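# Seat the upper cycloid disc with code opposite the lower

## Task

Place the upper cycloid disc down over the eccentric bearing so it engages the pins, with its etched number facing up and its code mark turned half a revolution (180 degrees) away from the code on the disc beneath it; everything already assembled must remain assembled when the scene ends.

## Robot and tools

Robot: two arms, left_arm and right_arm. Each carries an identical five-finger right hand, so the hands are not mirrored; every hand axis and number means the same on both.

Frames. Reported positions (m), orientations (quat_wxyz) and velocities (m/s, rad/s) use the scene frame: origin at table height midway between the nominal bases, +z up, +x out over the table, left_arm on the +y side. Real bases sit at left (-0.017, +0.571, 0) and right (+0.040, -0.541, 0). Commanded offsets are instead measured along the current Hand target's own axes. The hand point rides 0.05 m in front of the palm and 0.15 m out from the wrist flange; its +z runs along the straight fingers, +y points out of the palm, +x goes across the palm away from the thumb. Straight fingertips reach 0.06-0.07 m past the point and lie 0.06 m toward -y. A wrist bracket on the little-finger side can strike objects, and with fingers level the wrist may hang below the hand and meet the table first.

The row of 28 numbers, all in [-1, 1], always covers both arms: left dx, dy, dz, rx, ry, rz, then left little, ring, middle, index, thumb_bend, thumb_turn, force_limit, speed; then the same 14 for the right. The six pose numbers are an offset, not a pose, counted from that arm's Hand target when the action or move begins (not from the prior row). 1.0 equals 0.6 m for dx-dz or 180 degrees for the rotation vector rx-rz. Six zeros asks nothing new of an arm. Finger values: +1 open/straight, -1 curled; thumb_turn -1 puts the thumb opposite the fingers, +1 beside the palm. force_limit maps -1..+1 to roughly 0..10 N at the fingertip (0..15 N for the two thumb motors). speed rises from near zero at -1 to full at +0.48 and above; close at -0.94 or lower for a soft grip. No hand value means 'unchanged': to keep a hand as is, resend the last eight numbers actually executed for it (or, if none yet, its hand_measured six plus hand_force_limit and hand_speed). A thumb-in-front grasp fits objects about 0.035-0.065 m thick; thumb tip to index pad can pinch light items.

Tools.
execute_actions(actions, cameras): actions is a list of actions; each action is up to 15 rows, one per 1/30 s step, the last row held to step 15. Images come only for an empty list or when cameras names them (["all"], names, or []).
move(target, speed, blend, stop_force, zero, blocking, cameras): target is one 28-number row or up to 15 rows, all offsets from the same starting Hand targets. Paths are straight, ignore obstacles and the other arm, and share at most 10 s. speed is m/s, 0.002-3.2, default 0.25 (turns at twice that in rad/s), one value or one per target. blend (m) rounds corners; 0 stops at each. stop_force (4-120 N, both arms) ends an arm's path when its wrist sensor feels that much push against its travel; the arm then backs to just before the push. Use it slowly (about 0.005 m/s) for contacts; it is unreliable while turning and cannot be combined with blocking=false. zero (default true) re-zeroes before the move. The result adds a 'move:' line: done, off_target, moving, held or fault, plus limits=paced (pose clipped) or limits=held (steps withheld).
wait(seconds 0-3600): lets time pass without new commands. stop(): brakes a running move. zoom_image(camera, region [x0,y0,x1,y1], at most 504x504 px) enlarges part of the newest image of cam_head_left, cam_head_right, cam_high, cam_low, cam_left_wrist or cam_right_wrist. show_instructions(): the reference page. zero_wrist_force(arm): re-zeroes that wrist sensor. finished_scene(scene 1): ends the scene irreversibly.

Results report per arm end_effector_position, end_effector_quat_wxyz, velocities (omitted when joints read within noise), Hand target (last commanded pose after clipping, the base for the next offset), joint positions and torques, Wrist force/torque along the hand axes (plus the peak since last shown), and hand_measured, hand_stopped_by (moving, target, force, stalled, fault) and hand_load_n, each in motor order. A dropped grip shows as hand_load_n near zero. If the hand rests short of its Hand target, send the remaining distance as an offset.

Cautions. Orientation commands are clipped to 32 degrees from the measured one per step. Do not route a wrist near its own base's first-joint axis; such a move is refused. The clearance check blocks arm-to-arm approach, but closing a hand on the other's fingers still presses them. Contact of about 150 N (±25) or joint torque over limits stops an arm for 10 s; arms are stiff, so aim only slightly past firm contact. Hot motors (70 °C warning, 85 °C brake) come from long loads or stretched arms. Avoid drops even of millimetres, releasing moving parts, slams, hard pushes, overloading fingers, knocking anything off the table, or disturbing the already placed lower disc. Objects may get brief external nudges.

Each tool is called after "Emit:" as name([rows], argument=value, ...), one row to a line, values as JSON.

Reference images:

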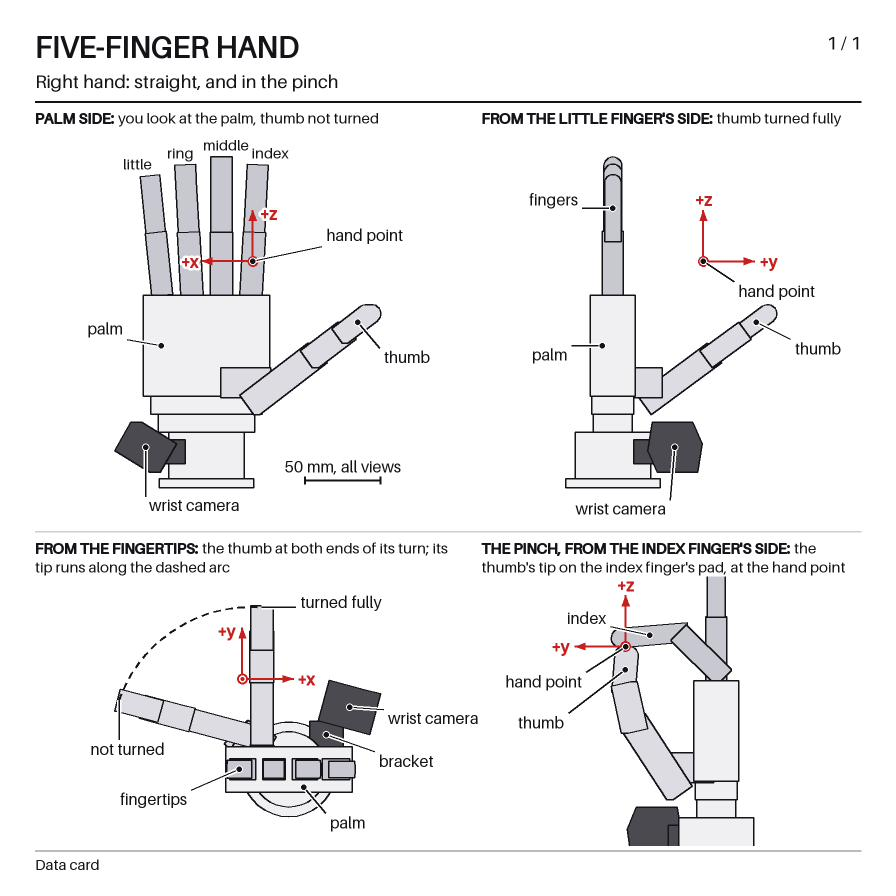

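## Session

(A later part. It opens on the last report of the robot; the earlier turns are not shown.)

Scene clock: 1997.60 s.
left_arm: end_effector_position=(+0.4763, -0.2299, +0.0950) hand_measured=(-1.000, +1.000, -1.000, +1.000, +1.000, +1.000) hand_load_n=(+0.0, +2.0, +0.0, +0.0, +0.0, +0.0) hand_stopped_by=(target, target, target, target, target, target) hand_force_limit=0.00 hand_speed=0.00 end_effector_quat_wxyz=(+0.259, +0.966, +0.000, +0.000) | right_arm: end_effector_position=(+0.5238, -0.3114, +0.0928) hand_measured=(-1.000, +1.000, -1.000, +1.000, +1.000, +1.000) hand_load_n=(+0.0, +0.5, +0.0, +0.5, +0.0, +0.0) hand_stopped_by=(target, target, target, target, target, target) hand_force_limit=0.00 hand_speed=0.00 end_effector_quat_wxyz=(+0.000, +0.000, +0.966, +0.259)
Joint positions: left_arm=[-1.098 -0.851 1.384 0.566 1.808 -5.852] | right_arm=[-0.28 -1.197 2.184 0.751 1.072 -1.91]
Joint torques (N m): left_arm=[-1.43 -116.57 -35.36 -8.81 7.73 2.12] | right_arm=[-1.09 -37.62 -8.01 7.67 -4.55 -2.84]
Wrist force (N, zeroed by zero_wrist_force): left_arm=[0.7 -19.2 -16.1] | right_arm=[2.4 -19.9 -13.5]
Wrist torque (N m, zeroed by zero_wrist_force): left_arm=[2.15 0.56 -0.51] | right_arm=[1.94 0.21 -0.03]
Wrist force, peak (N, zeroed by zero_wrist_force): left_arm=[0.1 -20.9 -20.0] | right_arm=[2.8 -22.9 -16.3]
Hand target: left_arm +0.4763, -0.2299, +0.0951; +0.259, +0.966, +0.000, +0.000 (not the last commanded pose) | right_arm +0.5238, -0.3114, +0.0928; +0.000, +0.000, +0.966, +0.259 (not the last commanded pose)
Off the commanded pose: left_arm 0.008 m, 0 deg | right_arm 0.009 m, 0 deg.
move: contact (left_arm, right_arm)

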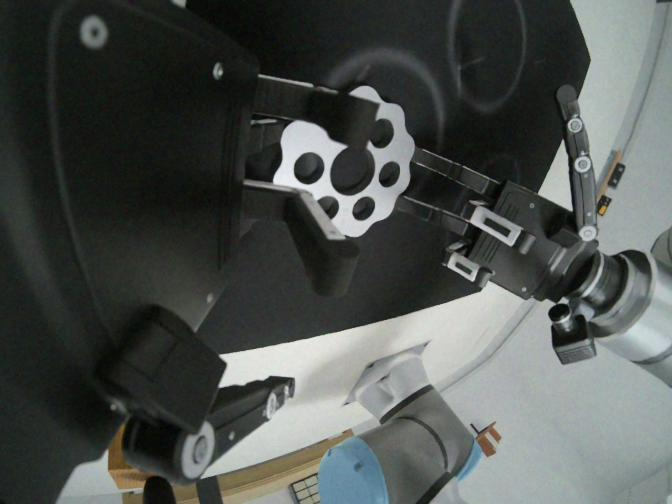

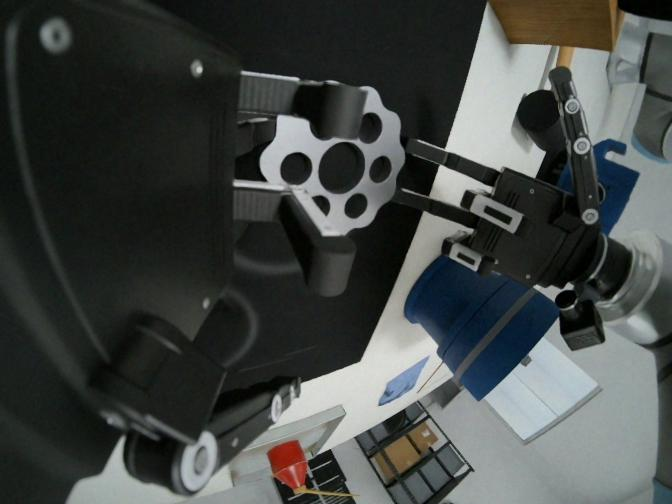

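Emit:
move(target=[0,0.0034,-0.0058,0,0,0,-1,1,-1,1,1,1,0,0,0,0.0034,-0.0058,0,0,0,-1,1,-1,1,1,1,0.0,0.0], speed=0.01, cameras=["cam_low","cam_right_wrist"])

Emit:
zoom_image(camera="cam_low", region=[640, 300, 890, 460])

Emit:
zoom_image(camera="cam_right_wrist", region=[220, 50, 470, 320])

Scene clock: 2006.20 s.
left_arm: end_effector_position=(+0.4763, -0.2299, +0.0992) hand_measured=(-1.000, +1.000, -1.000, +1.000, +1.000, +1.000) hand_load_n=(+0.0, +1.0, +0.0, +0.5, +0.0, +0.0) hand_stopped_by=(target, target, target, target, target, target) hand_force_limit=0.00 hand_speed=0.00 end_effector_quat_wxyz=(+0.259, +0.966, +0.000, +0.000) | right_arm: end_effector_position=(+0.5238, -0.3114, +0.0970) hand_measured=(-1.000, +1.000, -1.000, +1.000, +1.000, +1.000) hand_load_n=(+0.0, +0.0, +0.0, +0.5, +0.0, +0.0) hand_stopped_by=(target, target, target, target, target, target) hand_force_limit=0.00 hand_speed=0.00 end_effector_quat_wxyz=(+0.000, +0.000, +0.966, +0.259)
Joint positions: left_arm=[-1.098 -0.854 1.381 0.572 1.808 -5.852] | right_arm=[-0.28 -1.204 2.183 0.76 1.072 -1.91]
Joint torques (N m): left_arm=[-6.01 -104.93 -41.01 3.06 5.49 1.13] | right_arm=[12.96 -42.74 -22.46 4.08 -5.2 0.19]
Wrist force (N, zeroed by zero_wrist_force): left_arm=[-0.1 -7.2 -7.7] | right_arm=[1.1 -6.5 -4.9]
Wrist torque (N m, zeroed by zero_wrist_force): left_arm=[0.90 0.20 -0.09] | right_arm=[0.68 -0.02 0.12]
Wrist force, peak (N, zeroed by zero_wrist_force): left_arm=[0.5 -19.9 -16.3] | right_arm=[2.3 -20.7 -13.9]
Hand target: left_arm +0.4763, -0.2299, +0.0991; +0.259, +0.966, +0.000, +0.000 | right_arm +0.5238, -0.3114, +0.0969; +0.000, +0.000, +0.966, +0.259
Off the commanded pose: left_arm 0.000 m, 0 deg | right_arm 0.000 m, 0 deg.
move: done

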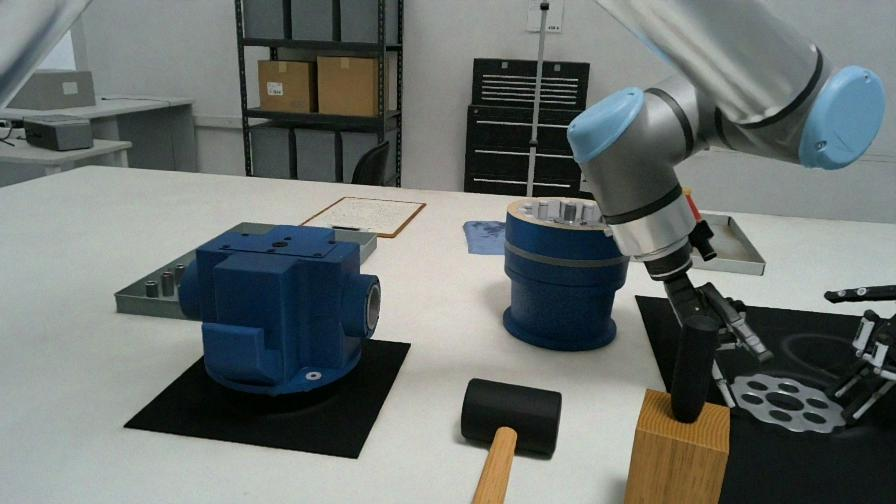

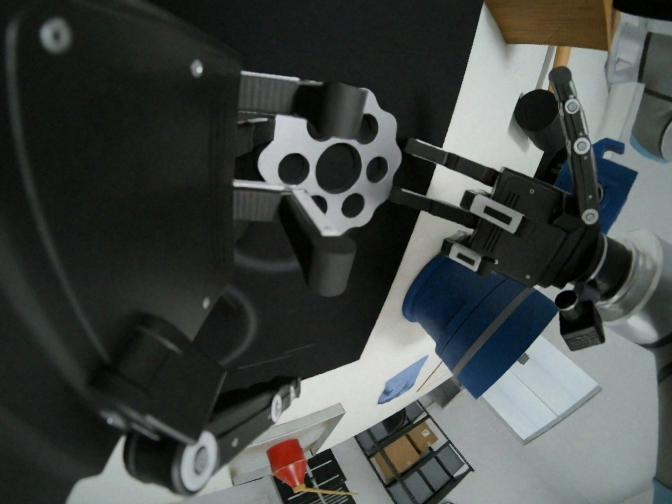

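Scaled by 2.016 from the camera's image (finer frame: 1280x720).

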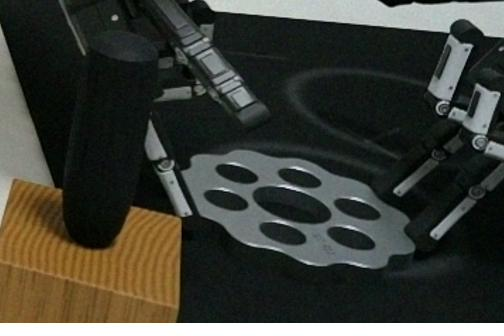

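Scaled by 1.867 from the camera's image (finer frame: 960x720).

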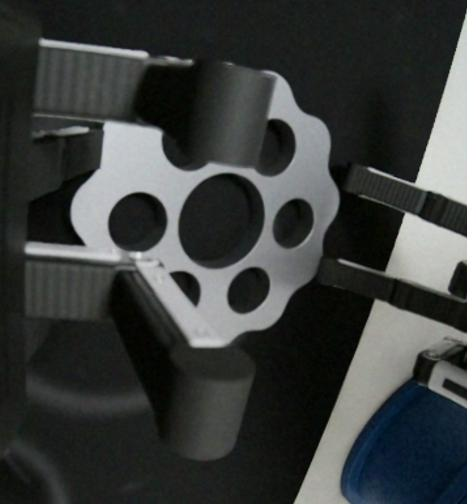

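Emit:
move([
  [0,-0.0052,-0.003,0,0,0,-1,1,-1,1,1,1,0,0,0,-0.0052,-0.003,0,0,0,-1,1,-1,1,1,1,0.0,0.0],
  [0,-0.0095,0.0045,0,0,0,-1,1,-1,1,1,1,0,0,0,-0.0095,0.0045,0,0,0,-1,1,-1,1,1,1,0.0,0.0],
], speed=0.02)

Emit:
zero_wrist_force(arm="left_arm")

Emit:
zero_wrist_force(arm="right_arm")

Emit:
move(target=[0,0.0202,0.0117,0,0,0,-1,1,-1,1,1,1,0,0,0,0.0202,0.0117,0,0,0,-1,1,-1,1,1,1,0.0,0.0], speed=0.004, stop_force=40, cameras=["cam_left_wrist","cam_right_wrist","cam_low"])

Emit:
zoom_image(camera="cam_low", region=[640, 300, 890, 460])

Scene clock: 2052.23 s.
left_arm: end_effector_position=(+0.4763, -0.2263, +0.0938) hand_measured=(-1.000, +1.000, -1.000, +1.000, +1.000, +1.000) hand_load_n=(+0.0, +0.0, +0.0, +0.0, +0.0, +0.0) hand_stopped_by=(target, target, target, target, target, target) hand_force_limit=0.00 hand_speed=0.00 end_effector_quat_wxyz=(+0.259, +0.966, +0.000, +0.000) | right_arm: end_effector_position=(+0.5238, -0.3150, +0.0916) hand_measured=(-1.000, +1.000, -1.000, +1.000, +1.000, +1.000) hand_load_n=(+0.0, +0.0, +0.0, +0.0, +0.0, +0.0) hand_stopped_by=(target, target, target, target, target, target) hand_force_limit=0.00 hand_speed=0.00 end_effector_quat_wxyz=(+0.000, +0.000, +0.966, +0.259)
Joint positions: left_arm=[-1.095 -0.854 1.391 0.562 1.809 -5.85] | right_arm=[-0.288 -1.194 2.185 0.752 1.073 -1.92]
Joint torques (N m): left_arm=[-3.23 -99.41 -29.42 3.12 5.37 -1.23] | right_arm=[10.66 -55.97 -17.35 6.11 2.94 1.96]
Wrist force (N, zeroed by zero_wrist_force): left_arm=[1.1 -0.7 -0.8] | right_arm=[0.6 0.0 0.1]
Wrist torque (N m, zeroed by zero_wrist_force): left_arm=[-0.07 -0.15 0.04] | right_arm=[-0.01 -0.11 0.18]
Wrist force, peak (N, zeroed by zero_wrist_force): left_arm=[-0.7 -7.2 -8.9] | right_arm=[0.8 -6.7 -6.4]
Hand target: left_arm +0.4763, -0.2263, +0.0939; +0.259, +0.966, +0.000, +0.000 | right_arm +0.5238, -0.3150, +0.0917; +0.000, +0.000, +0.966, +0.259
Off the commanded pose: left_arm 0.000 m, 0 deg | right_arm 0.000 m, 0 deg.
move: done

Wrist force sensor zeroed.

Wrist force sensor zeroed.

Scene clock: 2054.60 s.
left_arm: end_effector_position=(+0.4763, -0.2305, +0.0938) hand_measured=(-1.000, +1.000, -1.000, +1.000, +1.000, +1.000) hand_load_n=(+0.0, +3.0, +0.0, +0.0, +0.0, +0.0) hand_stopped_by=(target, target, target, target, target, target) hand_force_limit=0.00 hand_speed=0.00 end_effector_quat_wxyz=(+0.259, +0.966, +0.000, +0.000) | right_arm: end_effector_position=(+0.5239, -0.3109, +0.0917) hand_measured=(-1.000, +1.000, -1.000, +1.000, +1.000, +1.000) hand_load_n=(+0.0, +1.0, +0.0, +0.5, +0.0, +0.0) hand_stopped_by=(target, target, target, target, target, target) hand_force_limit=0.00 hand_speed=0.00 end_effector_quat_wxyz=(+0.000, +0.000, +0.966, +0.259)
Joint positions: left_arm=[-1.098 -0.849 1.383 0.566 1.808 -5.852] | right_arm=[-0.279 -1.195 2.184 0.749 1.072 -1.909]
Joint torques (N m): left_arm=[-10 -119.54 -41.46 -13.39 5.95 2.04] | right_arm=[6.06 -44.16 -6.19 7.67 -8.59 -2.85]
Wrist force (N, zeroed by zero_wrist_force): left_arm=[1.0 -31.3 -24.4] | right_arm=[3.1 -30.7 -24.0]
Wrist torque (N m, zeroed by zero_wrist_force): left_arm=[3.37 1.01 -1.10] | right_arm=[3.05 0.49 -0.25]
Wrist force, peak (N, zeroed by zero_wrist_force): left_arm=[1.1 -34.0 -28.1] | right_arm=[2.7 -34.9 -27.8]
Hand target: left_arm +0.4763, -0.2305, +0.0938; +0.259, +0.966, +0.000, +0.000 (not the last commanded pose) | right_arm +0.5239, -0.3109, +0.0917; +0.000, +0.000, +0.966, +0.259 (not the last commanded pose)
Off the commanded pose: left_arm 0.010 m, 0 deg | right_arm 0.010 m, 0 deg.
move: contact (left_arm, right_arm)
Images, in order (width x height): cam_low 896x504, cam_left_wrist 672x504, cam_right_wrist 672x504.

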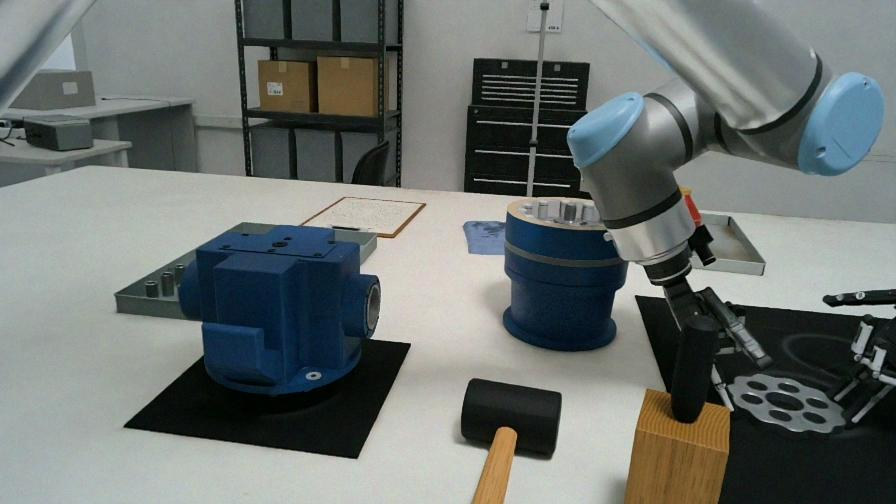

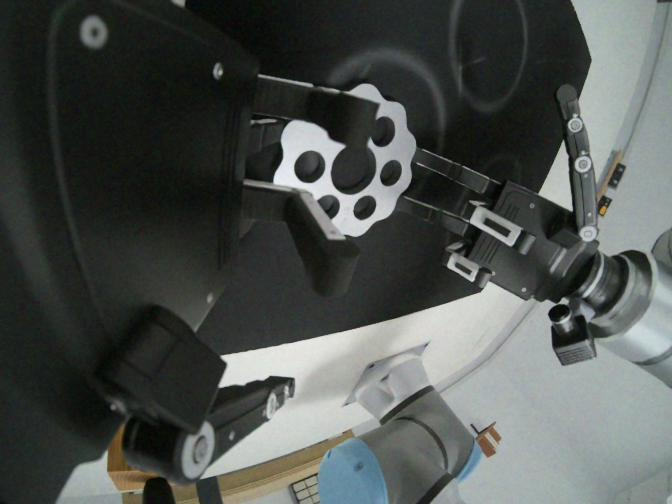

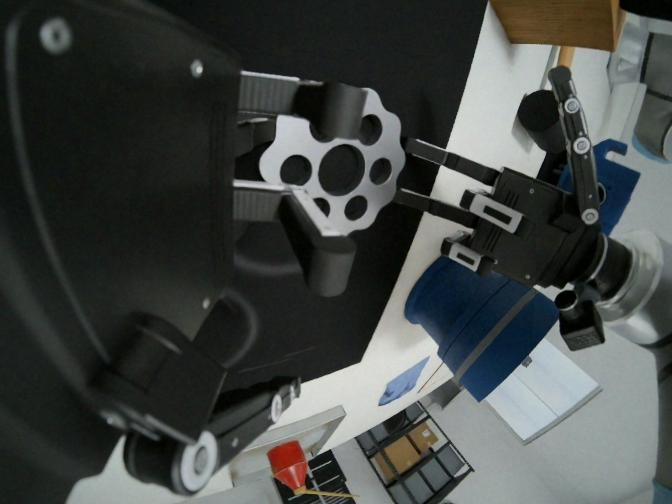

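Scaled by 2.016 from the camera's image (finer frame: 1280x720).

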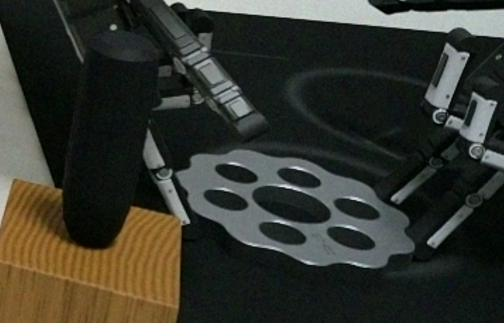

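Emit:
move(target=[0,0.0017,-0.0029,0,0,0,-1,1,-1,1,1,1,0,0,0,0.0017,-0.0029,0,0,0,-1,1,-1,1,1,1,0.0,0.0], speed=0.01, cameras=["cam_low"])

Emit:
zoom_image(camera="cam_low", region=[640, 300, 890, 460])

Scene clock: 2061.33 s.
left_arm: end_effector_position=(+0.4763, -0.2305, +0.0958) hand_measured=(-1.000, +1.000, -1.000, +1.000, +1.000, +1.000) hand_load_n=(+0.0, +3.0, +0.0, +0.0, +0.0, +0.0) hand_stopped_by=(target, target, target, target, target, target) hand_force_limit=0.00 hand_speed=0.00 end_effector_quat_wxyz=(+0.259, +0.966, +0.000, +0.000) | right_arm: end_effector_position=(+0.5239, -0.3109, +0.0937) hand_measured=(-1.000, +1.000, -1.000, +1.000, +1.000, +1.000) hand_load_n=(+0.5, +0.5, +0.0, +1.0, +0.0, +0.0) hand_stopped_by=(target, target, target, target, target, target) hand_force_limit=0.00 hand_speed=0.00 end_effector_quat_wxyz=(+0.000, +0.000, +0.966, +0.259)
Joint positions: left_arm=[-1.098 -0.851 1.382 0.568 1.808 -5.852] | right_arm=[-0.279 -1.198 2.183 0.753 1.072 -1.909]
Joint torques (N m): left_arm=[-12.39 -117.27 -61.54 -5.71 8.85 1.61] | right_arm=[13.94 -41.99 -18.85 7.08 -8.59 -1.75]
Wrist force (N, zeroed by zero_wrist_force): left_arm=[1.3 -32.3 -15.2] | right_arm=[0.4 -33.4 -14.5]
Wrist torque (N m, zeroed by zero_wrist_force): left_arm=[2.95 0.54 -1.03] | right_arm=[2.67 0.17 -0.42]
Wrist force, peak (N, zeroed by zero_wrist_force): left_arm=[0.9 -31.9 -24.8] | right_arm=[2.9 -31.3 -24.1]
Hand target: left_arm +0.4763, -0.2305, +0.0958; +0.259, +0.966, +0.000, +0.000 | right_arm +0.5239, -0.3109, +0.0937; +0.000, +0.000, +0.966, +0.259
Off the commanded pose: left_arm 0.000 m, 0 deg | right_arm 0.000 m, 0 deg.
move: done

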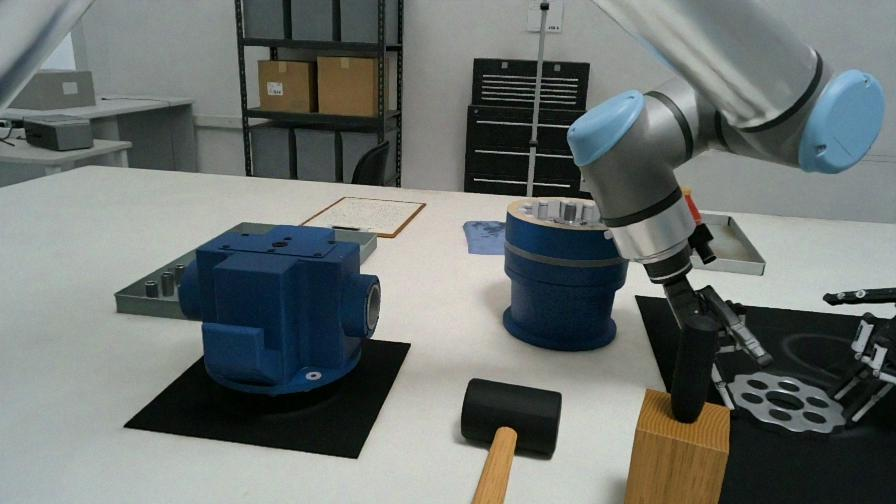

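Scaled by 2.016 from the camera's image (finer frame: 1280x720).

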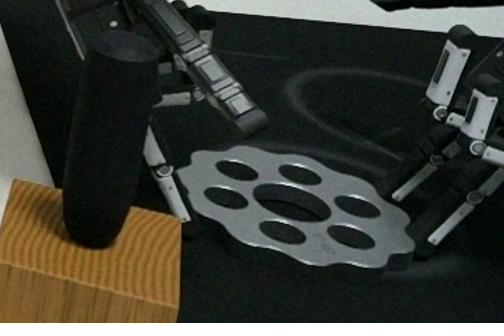

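Emit:
move(target=[0,0.0017,-0.0029,0,0,0,-1,1,-1,1,1,1,0,0,0,0.0017,-0.0029,0,0,0,-1,1,-1,1,1,1,0.0,0.0], speed=0.01, cameras=["cam_low"])

Emit:
zoom_image(camera="cam_low", region=[640, 300, 890, 460])

Scene clock: 2068.93 s.
left_arm: end_effector_position=(+0.4763, -0.2305, +0.0978) hand_measured=(-1.000, +1.000, -1.000, +1.000, +1.000, +1.000) hand_load_n=(+0.0, +3.5, +0.5, +0.0, +0.0, +0.0) hand_stopped_by=(target, target, target, target, target, target) hand_force_limit=0.00 hand_speed=0.00 end_effector_quat_wxyz=(+0.259, +0.966, +0.000, +0.000) | right_arm: end_effector_position=(+0.5239, -0.3109, +0.0957) hand_measured=(-1.000, +1.000, -1.000, +1.000, +1.000, +1.000) hand_load_n=(+0.0, +0.5, +0.0, +1.0, +0.0, +0.0) hand_stopped_by=(target, target, target, target, target, target) hand_force_limit=0.00 hand_speed=0.00 end_effector_quat_wxyz=(+0.000, +0.000, +0.966, +0.259)
Joint positions: left_arm=[-1.098 -0.852 1.381 0.571 1.808 -5.852] | right_arm=[-0.279 -1.202 2.183 0.757 1.072 -1.909]
Joint torques (N m): left_arm=[-23.83 -126.51 -58.44 -6.23 7.9 -1.39] | right_arm=[24.09 -40.55 -17.37 6.92 -10.87 1.34]
Wrist force (N, zeroed by zero_wrist_force): left_arm=[0.2 -33.0 -14.9] | right_arm=[0.3 -33.8 -14.5]
Wrist torque (N m, zeroed by zero_wrist_force): left_arm=[2.87 0.67 -1.12] | right_arm=[2.67 0.14 -0.42]
Wrist force, peak (N, zeroed by zero_wrist_force): left_arm=[0.8 -33.5 -15.2] | right_arm=[0.1 -34.2 -15.3]
Hand target: left_arm +0.4763, -0.2305, +0.0978; +0.259, +0.966, +0.000, +0.000 | right_arm +0.5239, -0.3109, +0.0957; +0.000, +0.000, +0.966, +0.259
Off the commanded pose: left_arm 0.000 m, 0 deg | right_arm 0.000 m, 0 deg.
move: done

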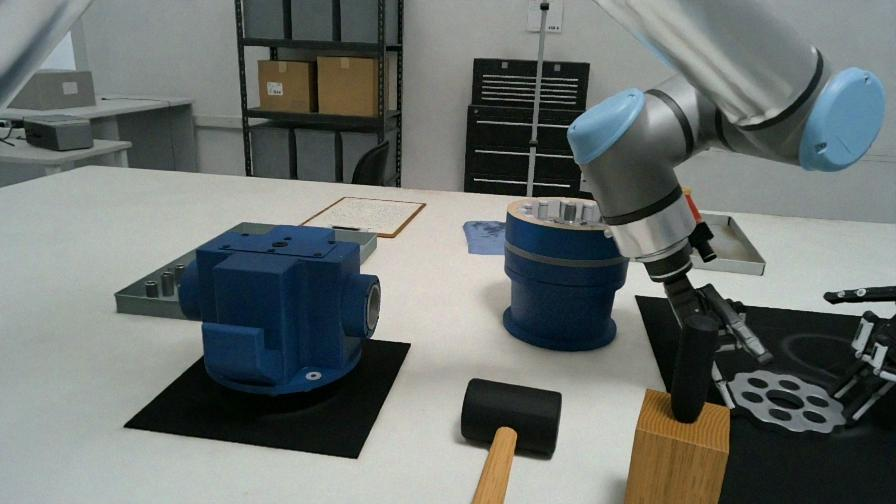

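Scaled by 2.016 from the camera's image (finer frame: 1280x720).

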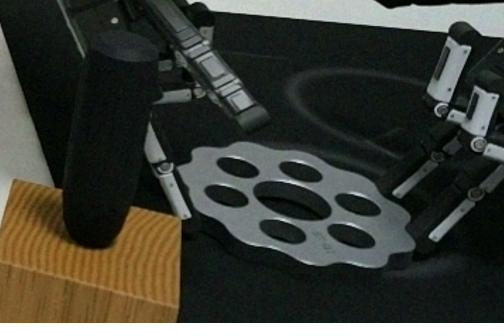

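Emit:
move(target=[0,0.0172,-0.0284,0,0,0,-1,1,-1,1,1,1,0,0,0,0.0172,-0.0284,0,0,0,-1,1,-1,1,1,1,0.0,0.0], speed=0.03, cameras=["cam_low","cam_right_wrist","cam_left_wrist"])

Emit:
zoom_image(camera="cam_low", region=[640, 300, 890, 460])

Scene clock: 2079.87 s.
left_arm: end_effector_position=(+0.4763, -0.2309, +0.1181) hand_measured=(-1.000, +1.000, -1.000, +1.000, +1.000, +1.000) hand_load_n=(+0.0, +0.0, +0.0, +0.0, +0.0, +0.0) hand_stopped_by=(target, target, target, target, target, target) hand_force_limit=0.00 hand_speed=0.00 end_effector_quat_wxyz=(+0.259, +0.966, +0.000, +0.000) | right_arm: end_effector_position=(+0.5239, -0.3105, +0.1157) hand_measured=(-1.000, +1.000, -1.000, +1.000, +1.000, +1.000) hand_load_n=(+0.0, +0.0, +0.0, +0.0, +0.0, +0.0) hand_stopped_by=(target, target, target, target, target, target) hand_force_limit=0.00 hand_speed=0.00 end_effector_quat_wxyz=(+0.000, +0.000, +0.966, +0.259)
Joint positions: left_arm=[-1.098 -0.869 1.369 0.599 1.808 -5.852] | right_arm=[-0.278 -1.234 2.175 0.796 1.071 -1.908]
Joint torques (N m): left_arm=[-4.23 -81.89 -30.44 0.29 -2.54 -3.49] | right_arm=[6.83 -41.22 -18.81 1.37 2.93 1.37]
Wrist force (N, zeroed by zero_wrist_force): left_arm=[0.4 -1.8 -0.2] | right_arm=[-0.3 0.2 0.4]
Wrist torque (N m, zeroed by zero_wrist_force): left_arm=[-0.25 -0.05 0.17] | right_arm=[0.01 0.03 -0.16]
Wrist force, peak (N, zeroed by zero_wrist_force): left_arm=[-0.1 -33.3 -15.7] | right_arm=[-0.1 -34.2 -15.5]
Hand target: left_arm +0.4763, -0.2309, +0.1177; +0.259, +0.966, +0.000, +0.000 | right_arm +0.5239, -0.3105, +0.1156; +0.000, +0.000, +0.966, +0.259
Off the commanded pose: left_arm 0.000 m, 0 deg | right_arm 0.000 m, 0 deg.
move: done
Images, in order (width x height): cam_low 896x504, cam_left_wrist 672x504, cam_right_wrist 672x504.

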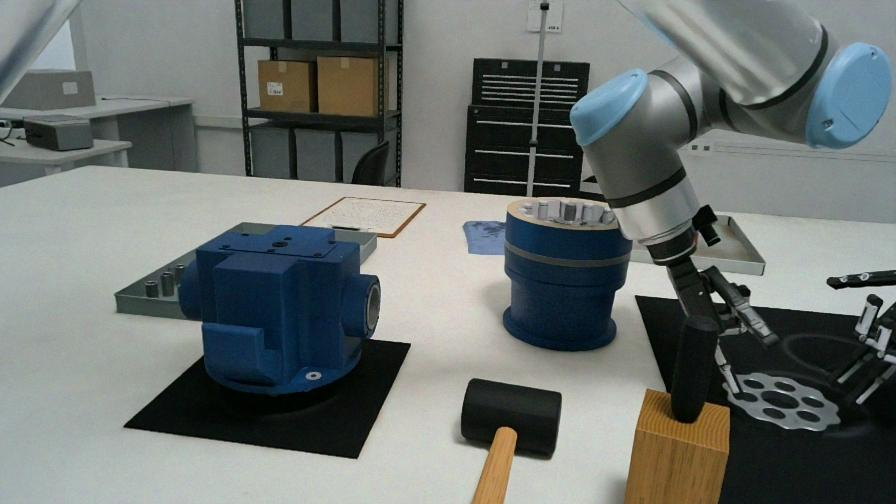

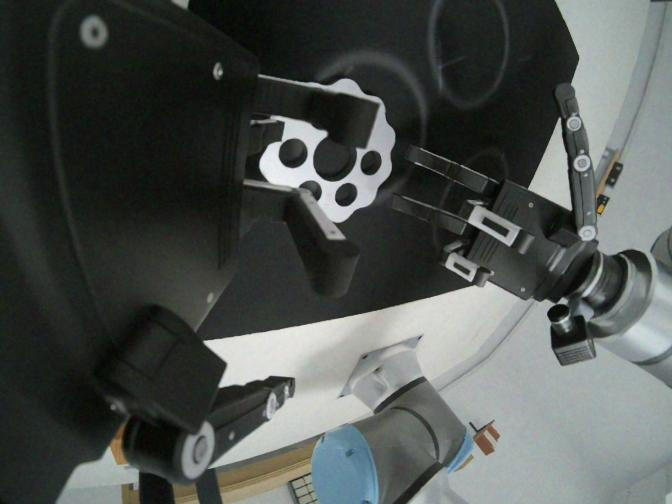

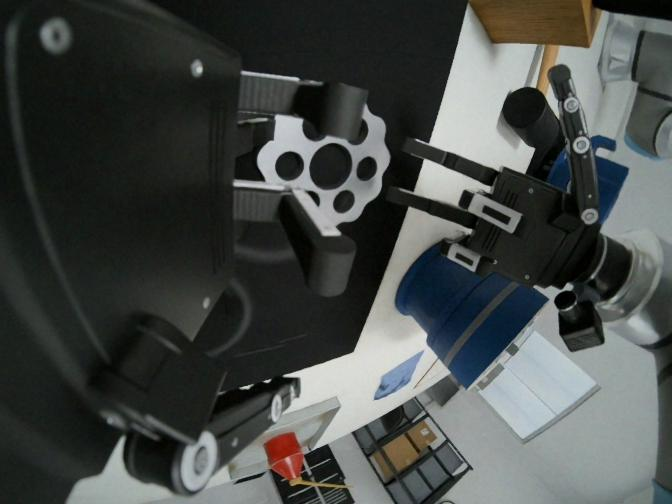

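Scaled by 2.016 from the camera's image (finer frame: 1280x720).

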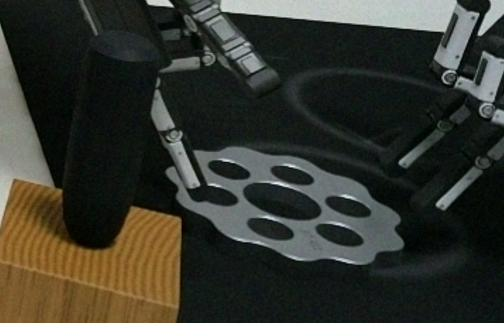

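Emit:
move([
  [0,-0.01155,-0.00667,0,0,0,-1,1,-1,1,1,1,0,0,0,-0.01155,-0.00667,0,0,0,-1,1,-1,1,1,1,0.0,0.0],
  [0,-0.03147,0.02783,0,0,0,-1,1,-1,1,1,1,0,0,0,-0.03147,0.02783,0,0,0,-1,1,-1,1,1,1,0.0,0.0],
], speed=0.03, cameras=["cam_low","cam_left_wrist","cam_right_wrist"])

Emit:
zoom_image(camera="cam_right_wrist", region=[220, 50, 470, 320])

Emit:
zoom_image(camera="cam_left_wrist", region=[220, 50, 470, 320])

Scene clock: 2098.87 s.
left_arm: end_effector_position=(+0.4763, -0.2229, +0.0936) hand_measured=(-1.000, +1.000, -1.000, +1.000, +1.000, +1.000) hand_load_n=(+0.0, +0.0, +0.0, +0.0, +0.0, +0.0) hand_stopped_by=(target, target, target, target, target, target) hand_force_limit=0.00 hand_speed=0.00 end_effector_quat_wxyz=(+0.259, +0.966, +0.000, +0.000) | right_arm: end_effector_position=(+0.5238, -0.3185, +0.0916) hand_measured=(-1.000, +1.000, -1.000, +1.000, +1.000, +1.000) hand_load_n=(+0.0, +0.0, +0.0, +0.0, +0.0, +0.0) hand_stopped_by=(target, target, target, target, target, target) hand_force_limit=0.00 hand_speed=0.00 end_effector_quat_wxyz=(+0.000, +0.000, +0.966, +0.259)
Joint positions: left_arm=[-1.093 -0.857 1.398 0.559 1.81 -5.848] | right_arm=[-0.296 -1.194 2.186 0.755 1.075 -1.928]
Joint torques (N m): left_arm=[-10.31 -115.03 -34.8 5.35 -0.1 -2.71] | right_arm=[8.91 -58.46 -19.42 6.5 -1.78 2.11]
Wrist force (N, zeroed by zero_wrist_force): left_arm=[0.4 -1.3 -0.2] | right_arm=[-0.1 -0.3 0.1]
Wrist torque (N m, zeroed by zero_wrist_force): left_arm=[-0.18 -0.05 -0.02] | right_arm=[-0.05 0.02 -0.07]
Wrist force, peak (N, zeroed by zero_wrist_force): left_arm=[1.3 -1.9 0.0] | right_arm=[-0.6 0.0 0.7]
Hand target: left_arm +0.4763, -0.2229, +0.0938; +0.259, +0.966, +0.000, +0.000 | right_arm +0.5239, -0.3185, +0.0917; +0.000, +0.000, +0.966, +0.259
Off the commanded pose: left_arm 0.000 m, 0 deg | right_arm 0.000 m, 0 deg.
move: done

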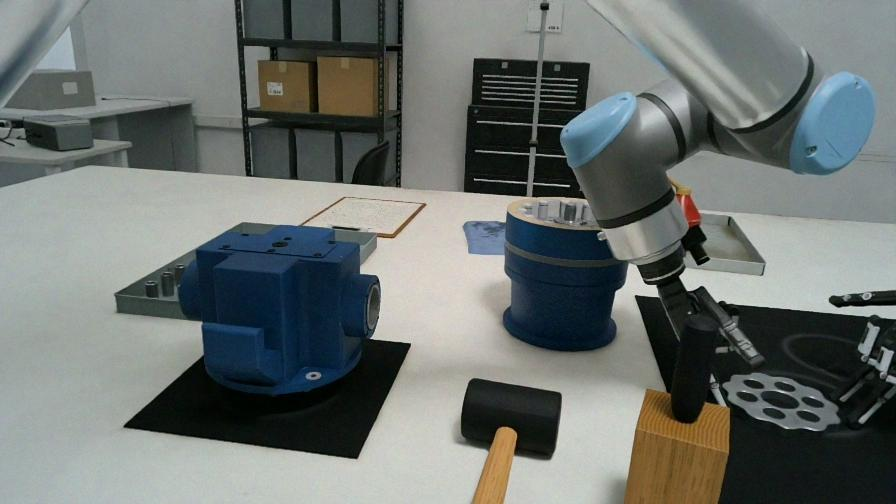

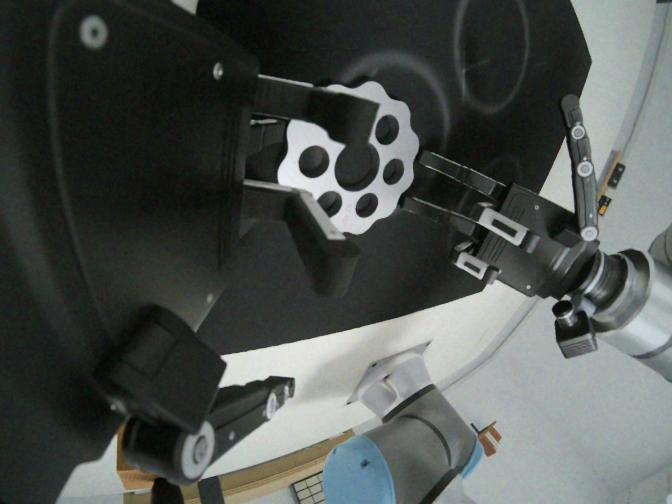

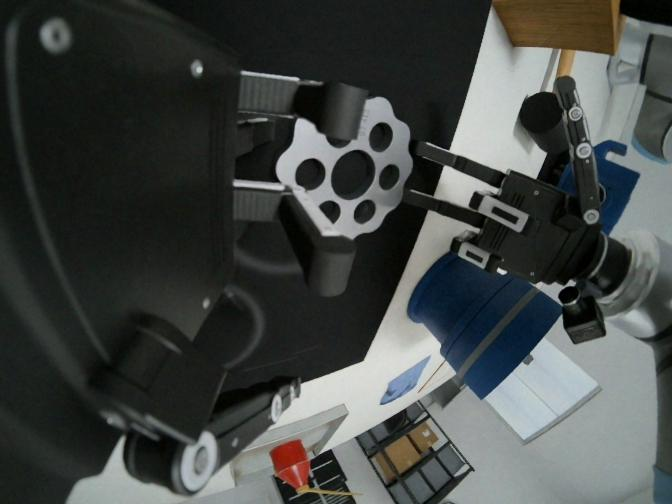

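Scaled by 1.867 from the camera's image (finer frame: 960x720).

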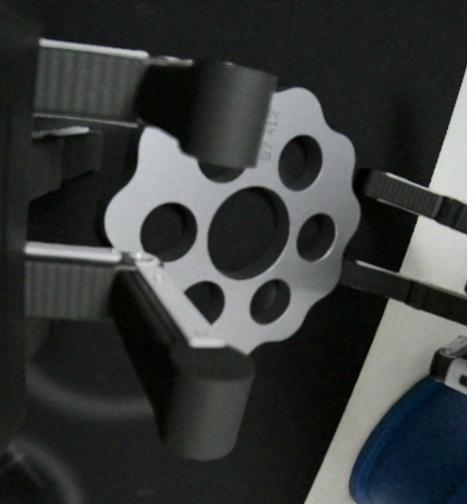

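Scaled by 1.867 from the camera's image (finer frame: 960x720).

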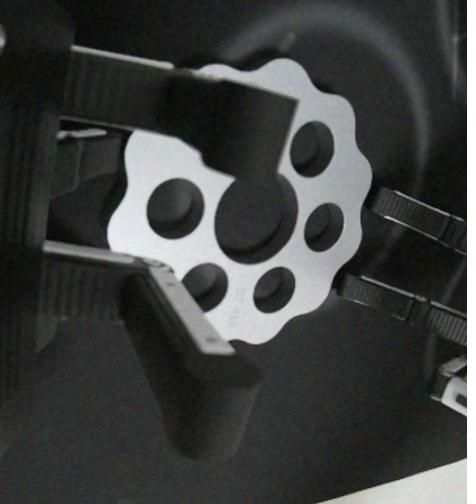

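Emit:
zero_wrist_force(arm="left_arm")

Emit:
zero_wrist_force(arm="right_arm")

Emit:
move(target=[0,0.0202,0.0117,0,0,0,-1,1,-1,1,1,1,0,0,0,0.0202,0.0117,0,0,0,-1,1,-1,1,1,1,0.0,0.0], speed=0.005, stop_force=50)

Emit:
move(target=[0,0.00167,-0.00289,0,0,0,-1,1,-1,1,1,1,0,0,0,0.00167,-0.00289,0,0,0,-1,1,-1,1,1,1,0.0,0.0], speed=0.01)

Wrist force sensor zeroed.

Wrist force sensor zeroed.

Scene clock: 2109.27 s.
left_arm: end_effector_position=(+0.4763, -0.2310, +0.0937) hand_measured=(-1.000, +1.000, -1.000, +1.000, +1.000, +1.000) hand_load_n=(+0.0, +4.0, +0.0, +0.0, +0.0, +0.0) hand_stopped_by=(target, target, target, target, target, target) hand_force_limit=0.00 hand_speed=0.00 end_effector_quat_wxyz=(+0.259, +0.966, +0.000, +0.000) | right_arm: end_effector_position=(+0.5240, -0.3104, +0.0917) hand_measured=(-1.000, +1.000, -1.000, +1.000, +1.000, +1.000) hand_load_n=(+0.5, +0.0, +0.0, +1.5, +0.0, +0.5) hand_stopped_by=(target, target, target, target, target, target) hand_force_limit=0.00 hand_speed=0.00 end_effector_quat_wxyz=(+0.000, +0.000, +0.966, +0.259)
Joint positions: left_arm=[-1.098 -0.848 1.381 0.567 1.808 -5.853] | right_arm=[-0.277 -1.195 2.184 0.748 1.072 -1.907]
Joint torques (N m): left_arm=[-10.98 -117.93 -47.49 -16.97 8.6 1.6] | right_arm=[13.88 -39.02 -1.33 10.2 -11.07 -3.97]
Wrist force (N, zeroed by zero_wrist_force): left_arm=[-3.7 -39.2 -30.1] | right_arm=[-2.0 -39.3 -29.3]
Wrist torque (N m, zeroed by zero_wrist_force): left_arm=[4.16 1.18 -1.75] | right_arm=[3.87 -0.20 0.04]
Wrist force, peak (N, zeroed by zero_wrist_force): left_arm=[-3.7 -42.1 -34.5] | right_arm=[-1.3 -42.9 -33.2]
Hand target: left_arm +0.4763, -0.2310, +0.0937; +0.259, +0.966, +0.000, +0.000 (not the last commanded pose) | right_arm +0.5240, -0.3104, +0.0917; +0.000, +0.000, +0.966, +0.259 (not the last commanded pose)
Off the commanded pose: left_arm 0.006 m, 0 deg | right_arm 0.006 m, 0 deg.
move: contact (left_arm, right_arm)

Scene clock: 2109.77 s.
left_arm: end_effector_position=(+0.4763, -0.2310, +0.0957) hand_measured=(-1.000, +1.000, -1.000, +1.000, +1.000, +1.000) hand_load_n=(+0.0, +4.0, +0.0, +0.0, +0.0, +0.0) hand_stopped_by=(target, target, target, target, target, target) hand_force_limit=0.00 hand_speed=0.00 end_effector_quat_wxyz=(+0.259, +0.966, +0.000, +0.000) | right_arm: end_effector_position=(+0.5239, -0.3104, +0.0937) hand_measured=(-1.000, +1.000, -1.000, +1.000, +1.000, +1.000) hand_load_n=(+0.0, +0.0, +0.0, +2.0, +0.0, +0.0) hand_stopped_by=(target, target, target, target, target, target) hand_force_limit=0.00 hand_speed=0.00 end_effector_quat_wxyz=(+0.000, +0.000, +0.966, +0.259)
Joint positions: left_arm=[-1.098 -0.85 1.38 0.569 1.808 -5.853] | right_arm=[-0.277 -1.199 2.183 0.752 1.072 -1.907]
Joint torques (N m): left_arm=[-13.41 -118.97 -67.6 -9.26 9.47 1.93] | right_arm=[14 -39.79 -14.43 8.61 -10.92 -3.57]
Wrist force (N, zeroed by zero_wrist_force): left_arm=[-3.5 -41.0 -19.7] | right_arm=[-3.3 -41.5 -19.7]
Wrist torque (N m, zeroed by zero_wrist_force): left_arm=[3.69 0.72 -1.81] | right_arm=[3.48 -0.24 -0.03]
Wrist force, peak (N, zeroed by zero_wrist_force): left_arm=[-3.3 -39.4 -30.3] | right_arm=[-2.1 -39.2 -29.2]
Hand target: left_arm +0.4763, -0.2310, +0.0957; +0.259, +0.966, +0.000, +0.000 | right_arm +0.5240, -0.3104, +0.0937; +0.000, +0.000, +0.966, +0.259
Off the commanded pose: left_arm 0.000 m, 0 deg | right_arm 0.000 m, 0 deg.
move: done

Emit:
move(target=[0,0.004167,-0.007217,0,0,0,-1,1,-1,1,1,1,0,0,0,0.004167,-0.007217,0,0,0,-1,1,-1,1,1,1,0.0,0.0], speed=0.01, cameras=["cam_low"])

Emit:
zoom_image(camera="cam_low", region=[640, 300, 890, 460])

Scene clock: 2117.77 s.
left_arm: end_effector_position=(+0.4763, -0.2310, +0.1008) hand_measured=(-1.000, +1.000, -1.000, +1.000, +1.000, +1.000) hand_load_n=(+0.0, +3.5, +0.0, +0.0, +0.0, +0.0) hand_stopped_by=(target, target, target, target, target, target) hand_force_limit=0.00 hand_speed=0.00 end_effector_quat_wxyz=(+0.259, +0.966, +0.000, +0.000) | right_arm: end_effector_position=(+0.5240, -0.3104, +0.0988) hand_measured=(-1.000, +1.000, -1.000, +1.000, +1.000, +1.000) hand_load_n=(+0.0, +0.0, +0.0, +2.0, +0.0, +0.0) hand_stopped_by=(target, target, target, target, target, target) hand_force_limit=0.00 hand_speed=0.00 end_effector_quat_wxyz=(+0.000, +0.000, +0.966, +0.259)
Joint positions: left_arm=[-1.098 -0.854 1.378 0.576 1.808 -5.853] | right_arm=[-0.277 -1.207 2.181 0.762 1.072 -1.907]
Joint torques (N m): left_arm=[-11.74 -116.8 -65.58 -10.07 9.73 2.01] | right_arm=[19.82 -40.52 -12.67 9.1 -10.95 -3.65]
Wrist force (N, zeroed by zero_wrist_force): left_arm=[-3.6 -41.0 -20.4] | right_arm=[-3.4 -41.7 -20.1]
Wrist torque (N m, zeroed by zero_wrist_force): left_arm=[3.74 0.73 -1.83] | right_arm=[3.52 -0.29 -0.03]
Wrist force, peak (N, zeroed by zero_wrist_force): left_arm=[-3.5 -41.9 -20.7] | right_arm=[-3.4 -42.5 -20.6]
Hand target: left_arm +0.4763, -0.2310, +0.1007; +0.259, +0.966, +0.000, +0.000 | right_arm +0.5240, -0.3104, +0.0987; +0.000, +0.000, +0.966, +0.259
Off the commanded pose: left_arm 0.000 m, 0 deg | right_arm 0.000 m, 0 deg.
move: done

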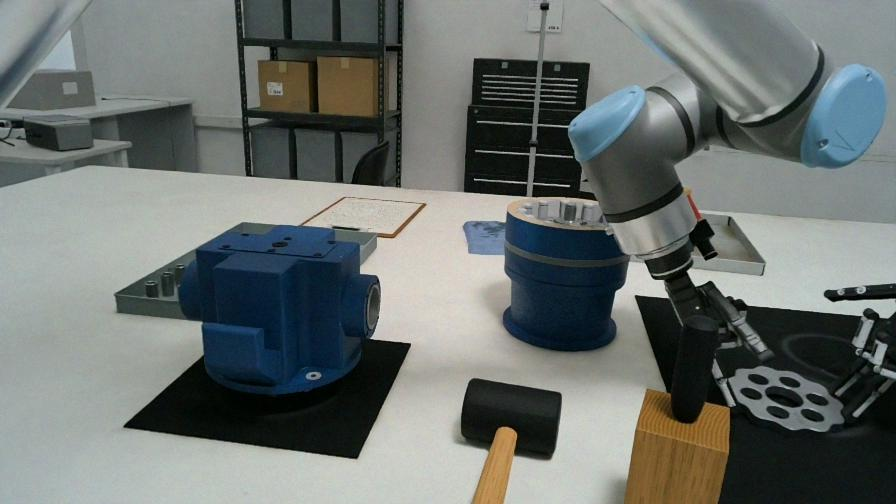

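Scaled by 2.016 from the camera's image (finer frame: 1280x720).

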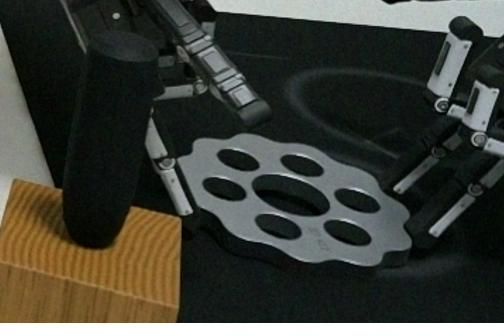

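Emit:
move(target=[0,0.0125,-0.02165,0,0,0,-1,1,-1,1,1,1,0,0,0,0.0125,-0.02165,0,0,0,-1,1,-1,1,1,1,0.0,0.0], speed=0.015, cameras=["cam_low","cam_left_wrist","cam_right_wrist"])

Emit:
zoom_image(camera="cam_low", region=[640, 300, 890, 460])

Scene clock: 2130.10 s.
left_arm: end_effector_position=(+0.4764, -0.2310, +0.1159) hand_measured=(-1.000, +1.000, -1.000, +1.000, +1.000, +1.000) hand_load_n=(+0.0, +4.0, +0.0, -0.5, +0.0, +0.0) hand_stopped_by=(target, target, target, target, target, target) hand_force_limit=0.00 hand_speed=0.00 end_effector_quat_wxyz=(+0.259, +0.966, +0.000, +0.000) | right_arm: end_effector_position=(+0.5240, -0.3104, +0.1138) hand_measured=(-1.000, +1.000, -1.000, +1.000, +1.000, +1.000) hand_load_n=(+0.0, +0.0, +0.0, +2.0, +0.0, +0.0) hand_stopped_by=(target, target, target, target, target, target) hand_force_limit=0.00 hand_speed=0.00 end_effector_quat_wxyz=(+0.000, +0.000, +0.966, +0.259)
Joint positions: left_arm=[-1.098 -0.867 1.37 0.596 1.808 -5.853] | right_arm=[-0.277 -1.231 2.176 0.792 1.072 -1.907]
Joint torques (N m): left_arm=[-9.4 -108.51 -63.13 -11.97 9.83 2.18] | right_arm=[20.25 -38.99 -11.64 8.09 -11.39 -4.28]
Wrist force (N, zeroed by zero_wrist_force): left_arm=[-3.6 -41.4 -20.0] | right_arm=[-3.7 -42.1 -20.0]
Wrist torque (N m, zeroed by zero_wrist_force): left_arm=[3.74 0.65 -1.84] | right_arm=[3.54 -0.32 -0.04]
Wrist force, peak (N, zeroed by zero_wrist_force): left_arm=[-3.5 -41.7 -20.6] | right_arm=[-4.0 -42.5 -20.1]
Hand target: left_arm +0.4763, -0.2310, +0.1157; +0.259, +0.966, +0.000, +0.000 | right_arm +0.5240, -0.3104, +0.1137; +0.000, +0.000, +0.966, +0.259
Off the commanded pose: left_arm 0.000 m, 0 deg | right_arm 0.000 m, 0 deg.
move: done

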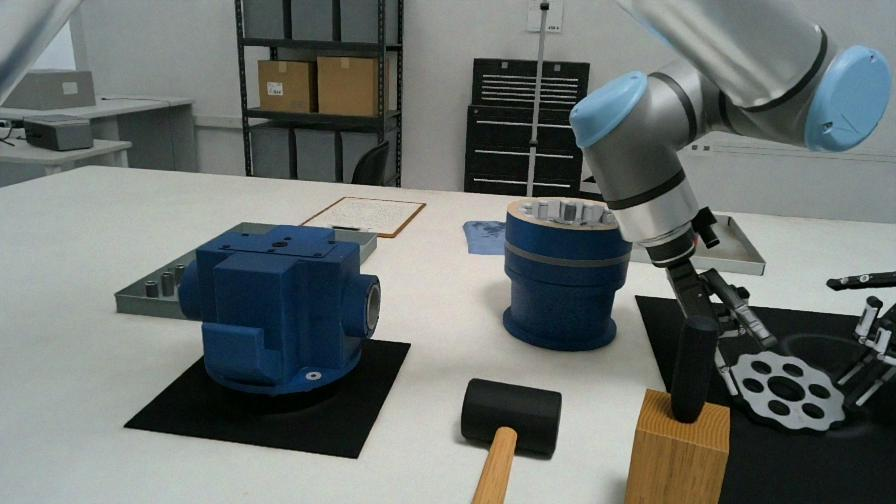

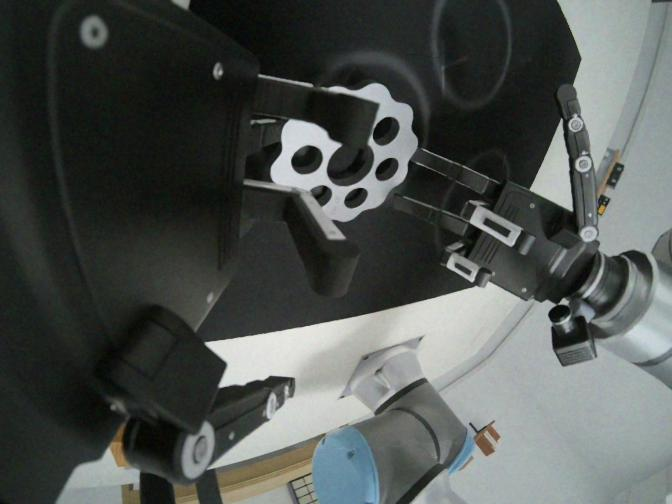

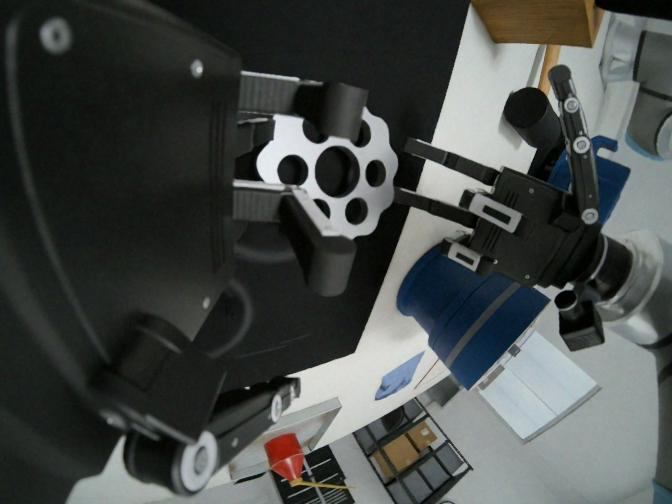

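Scaled by 2.016 from the camera's image (finer frame: 1280x720).

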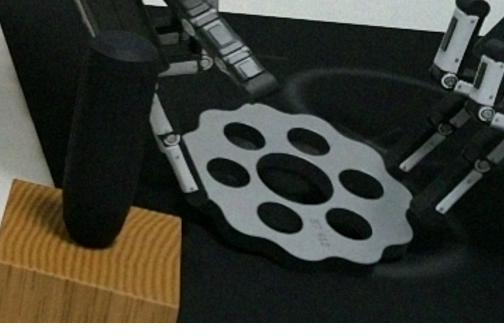

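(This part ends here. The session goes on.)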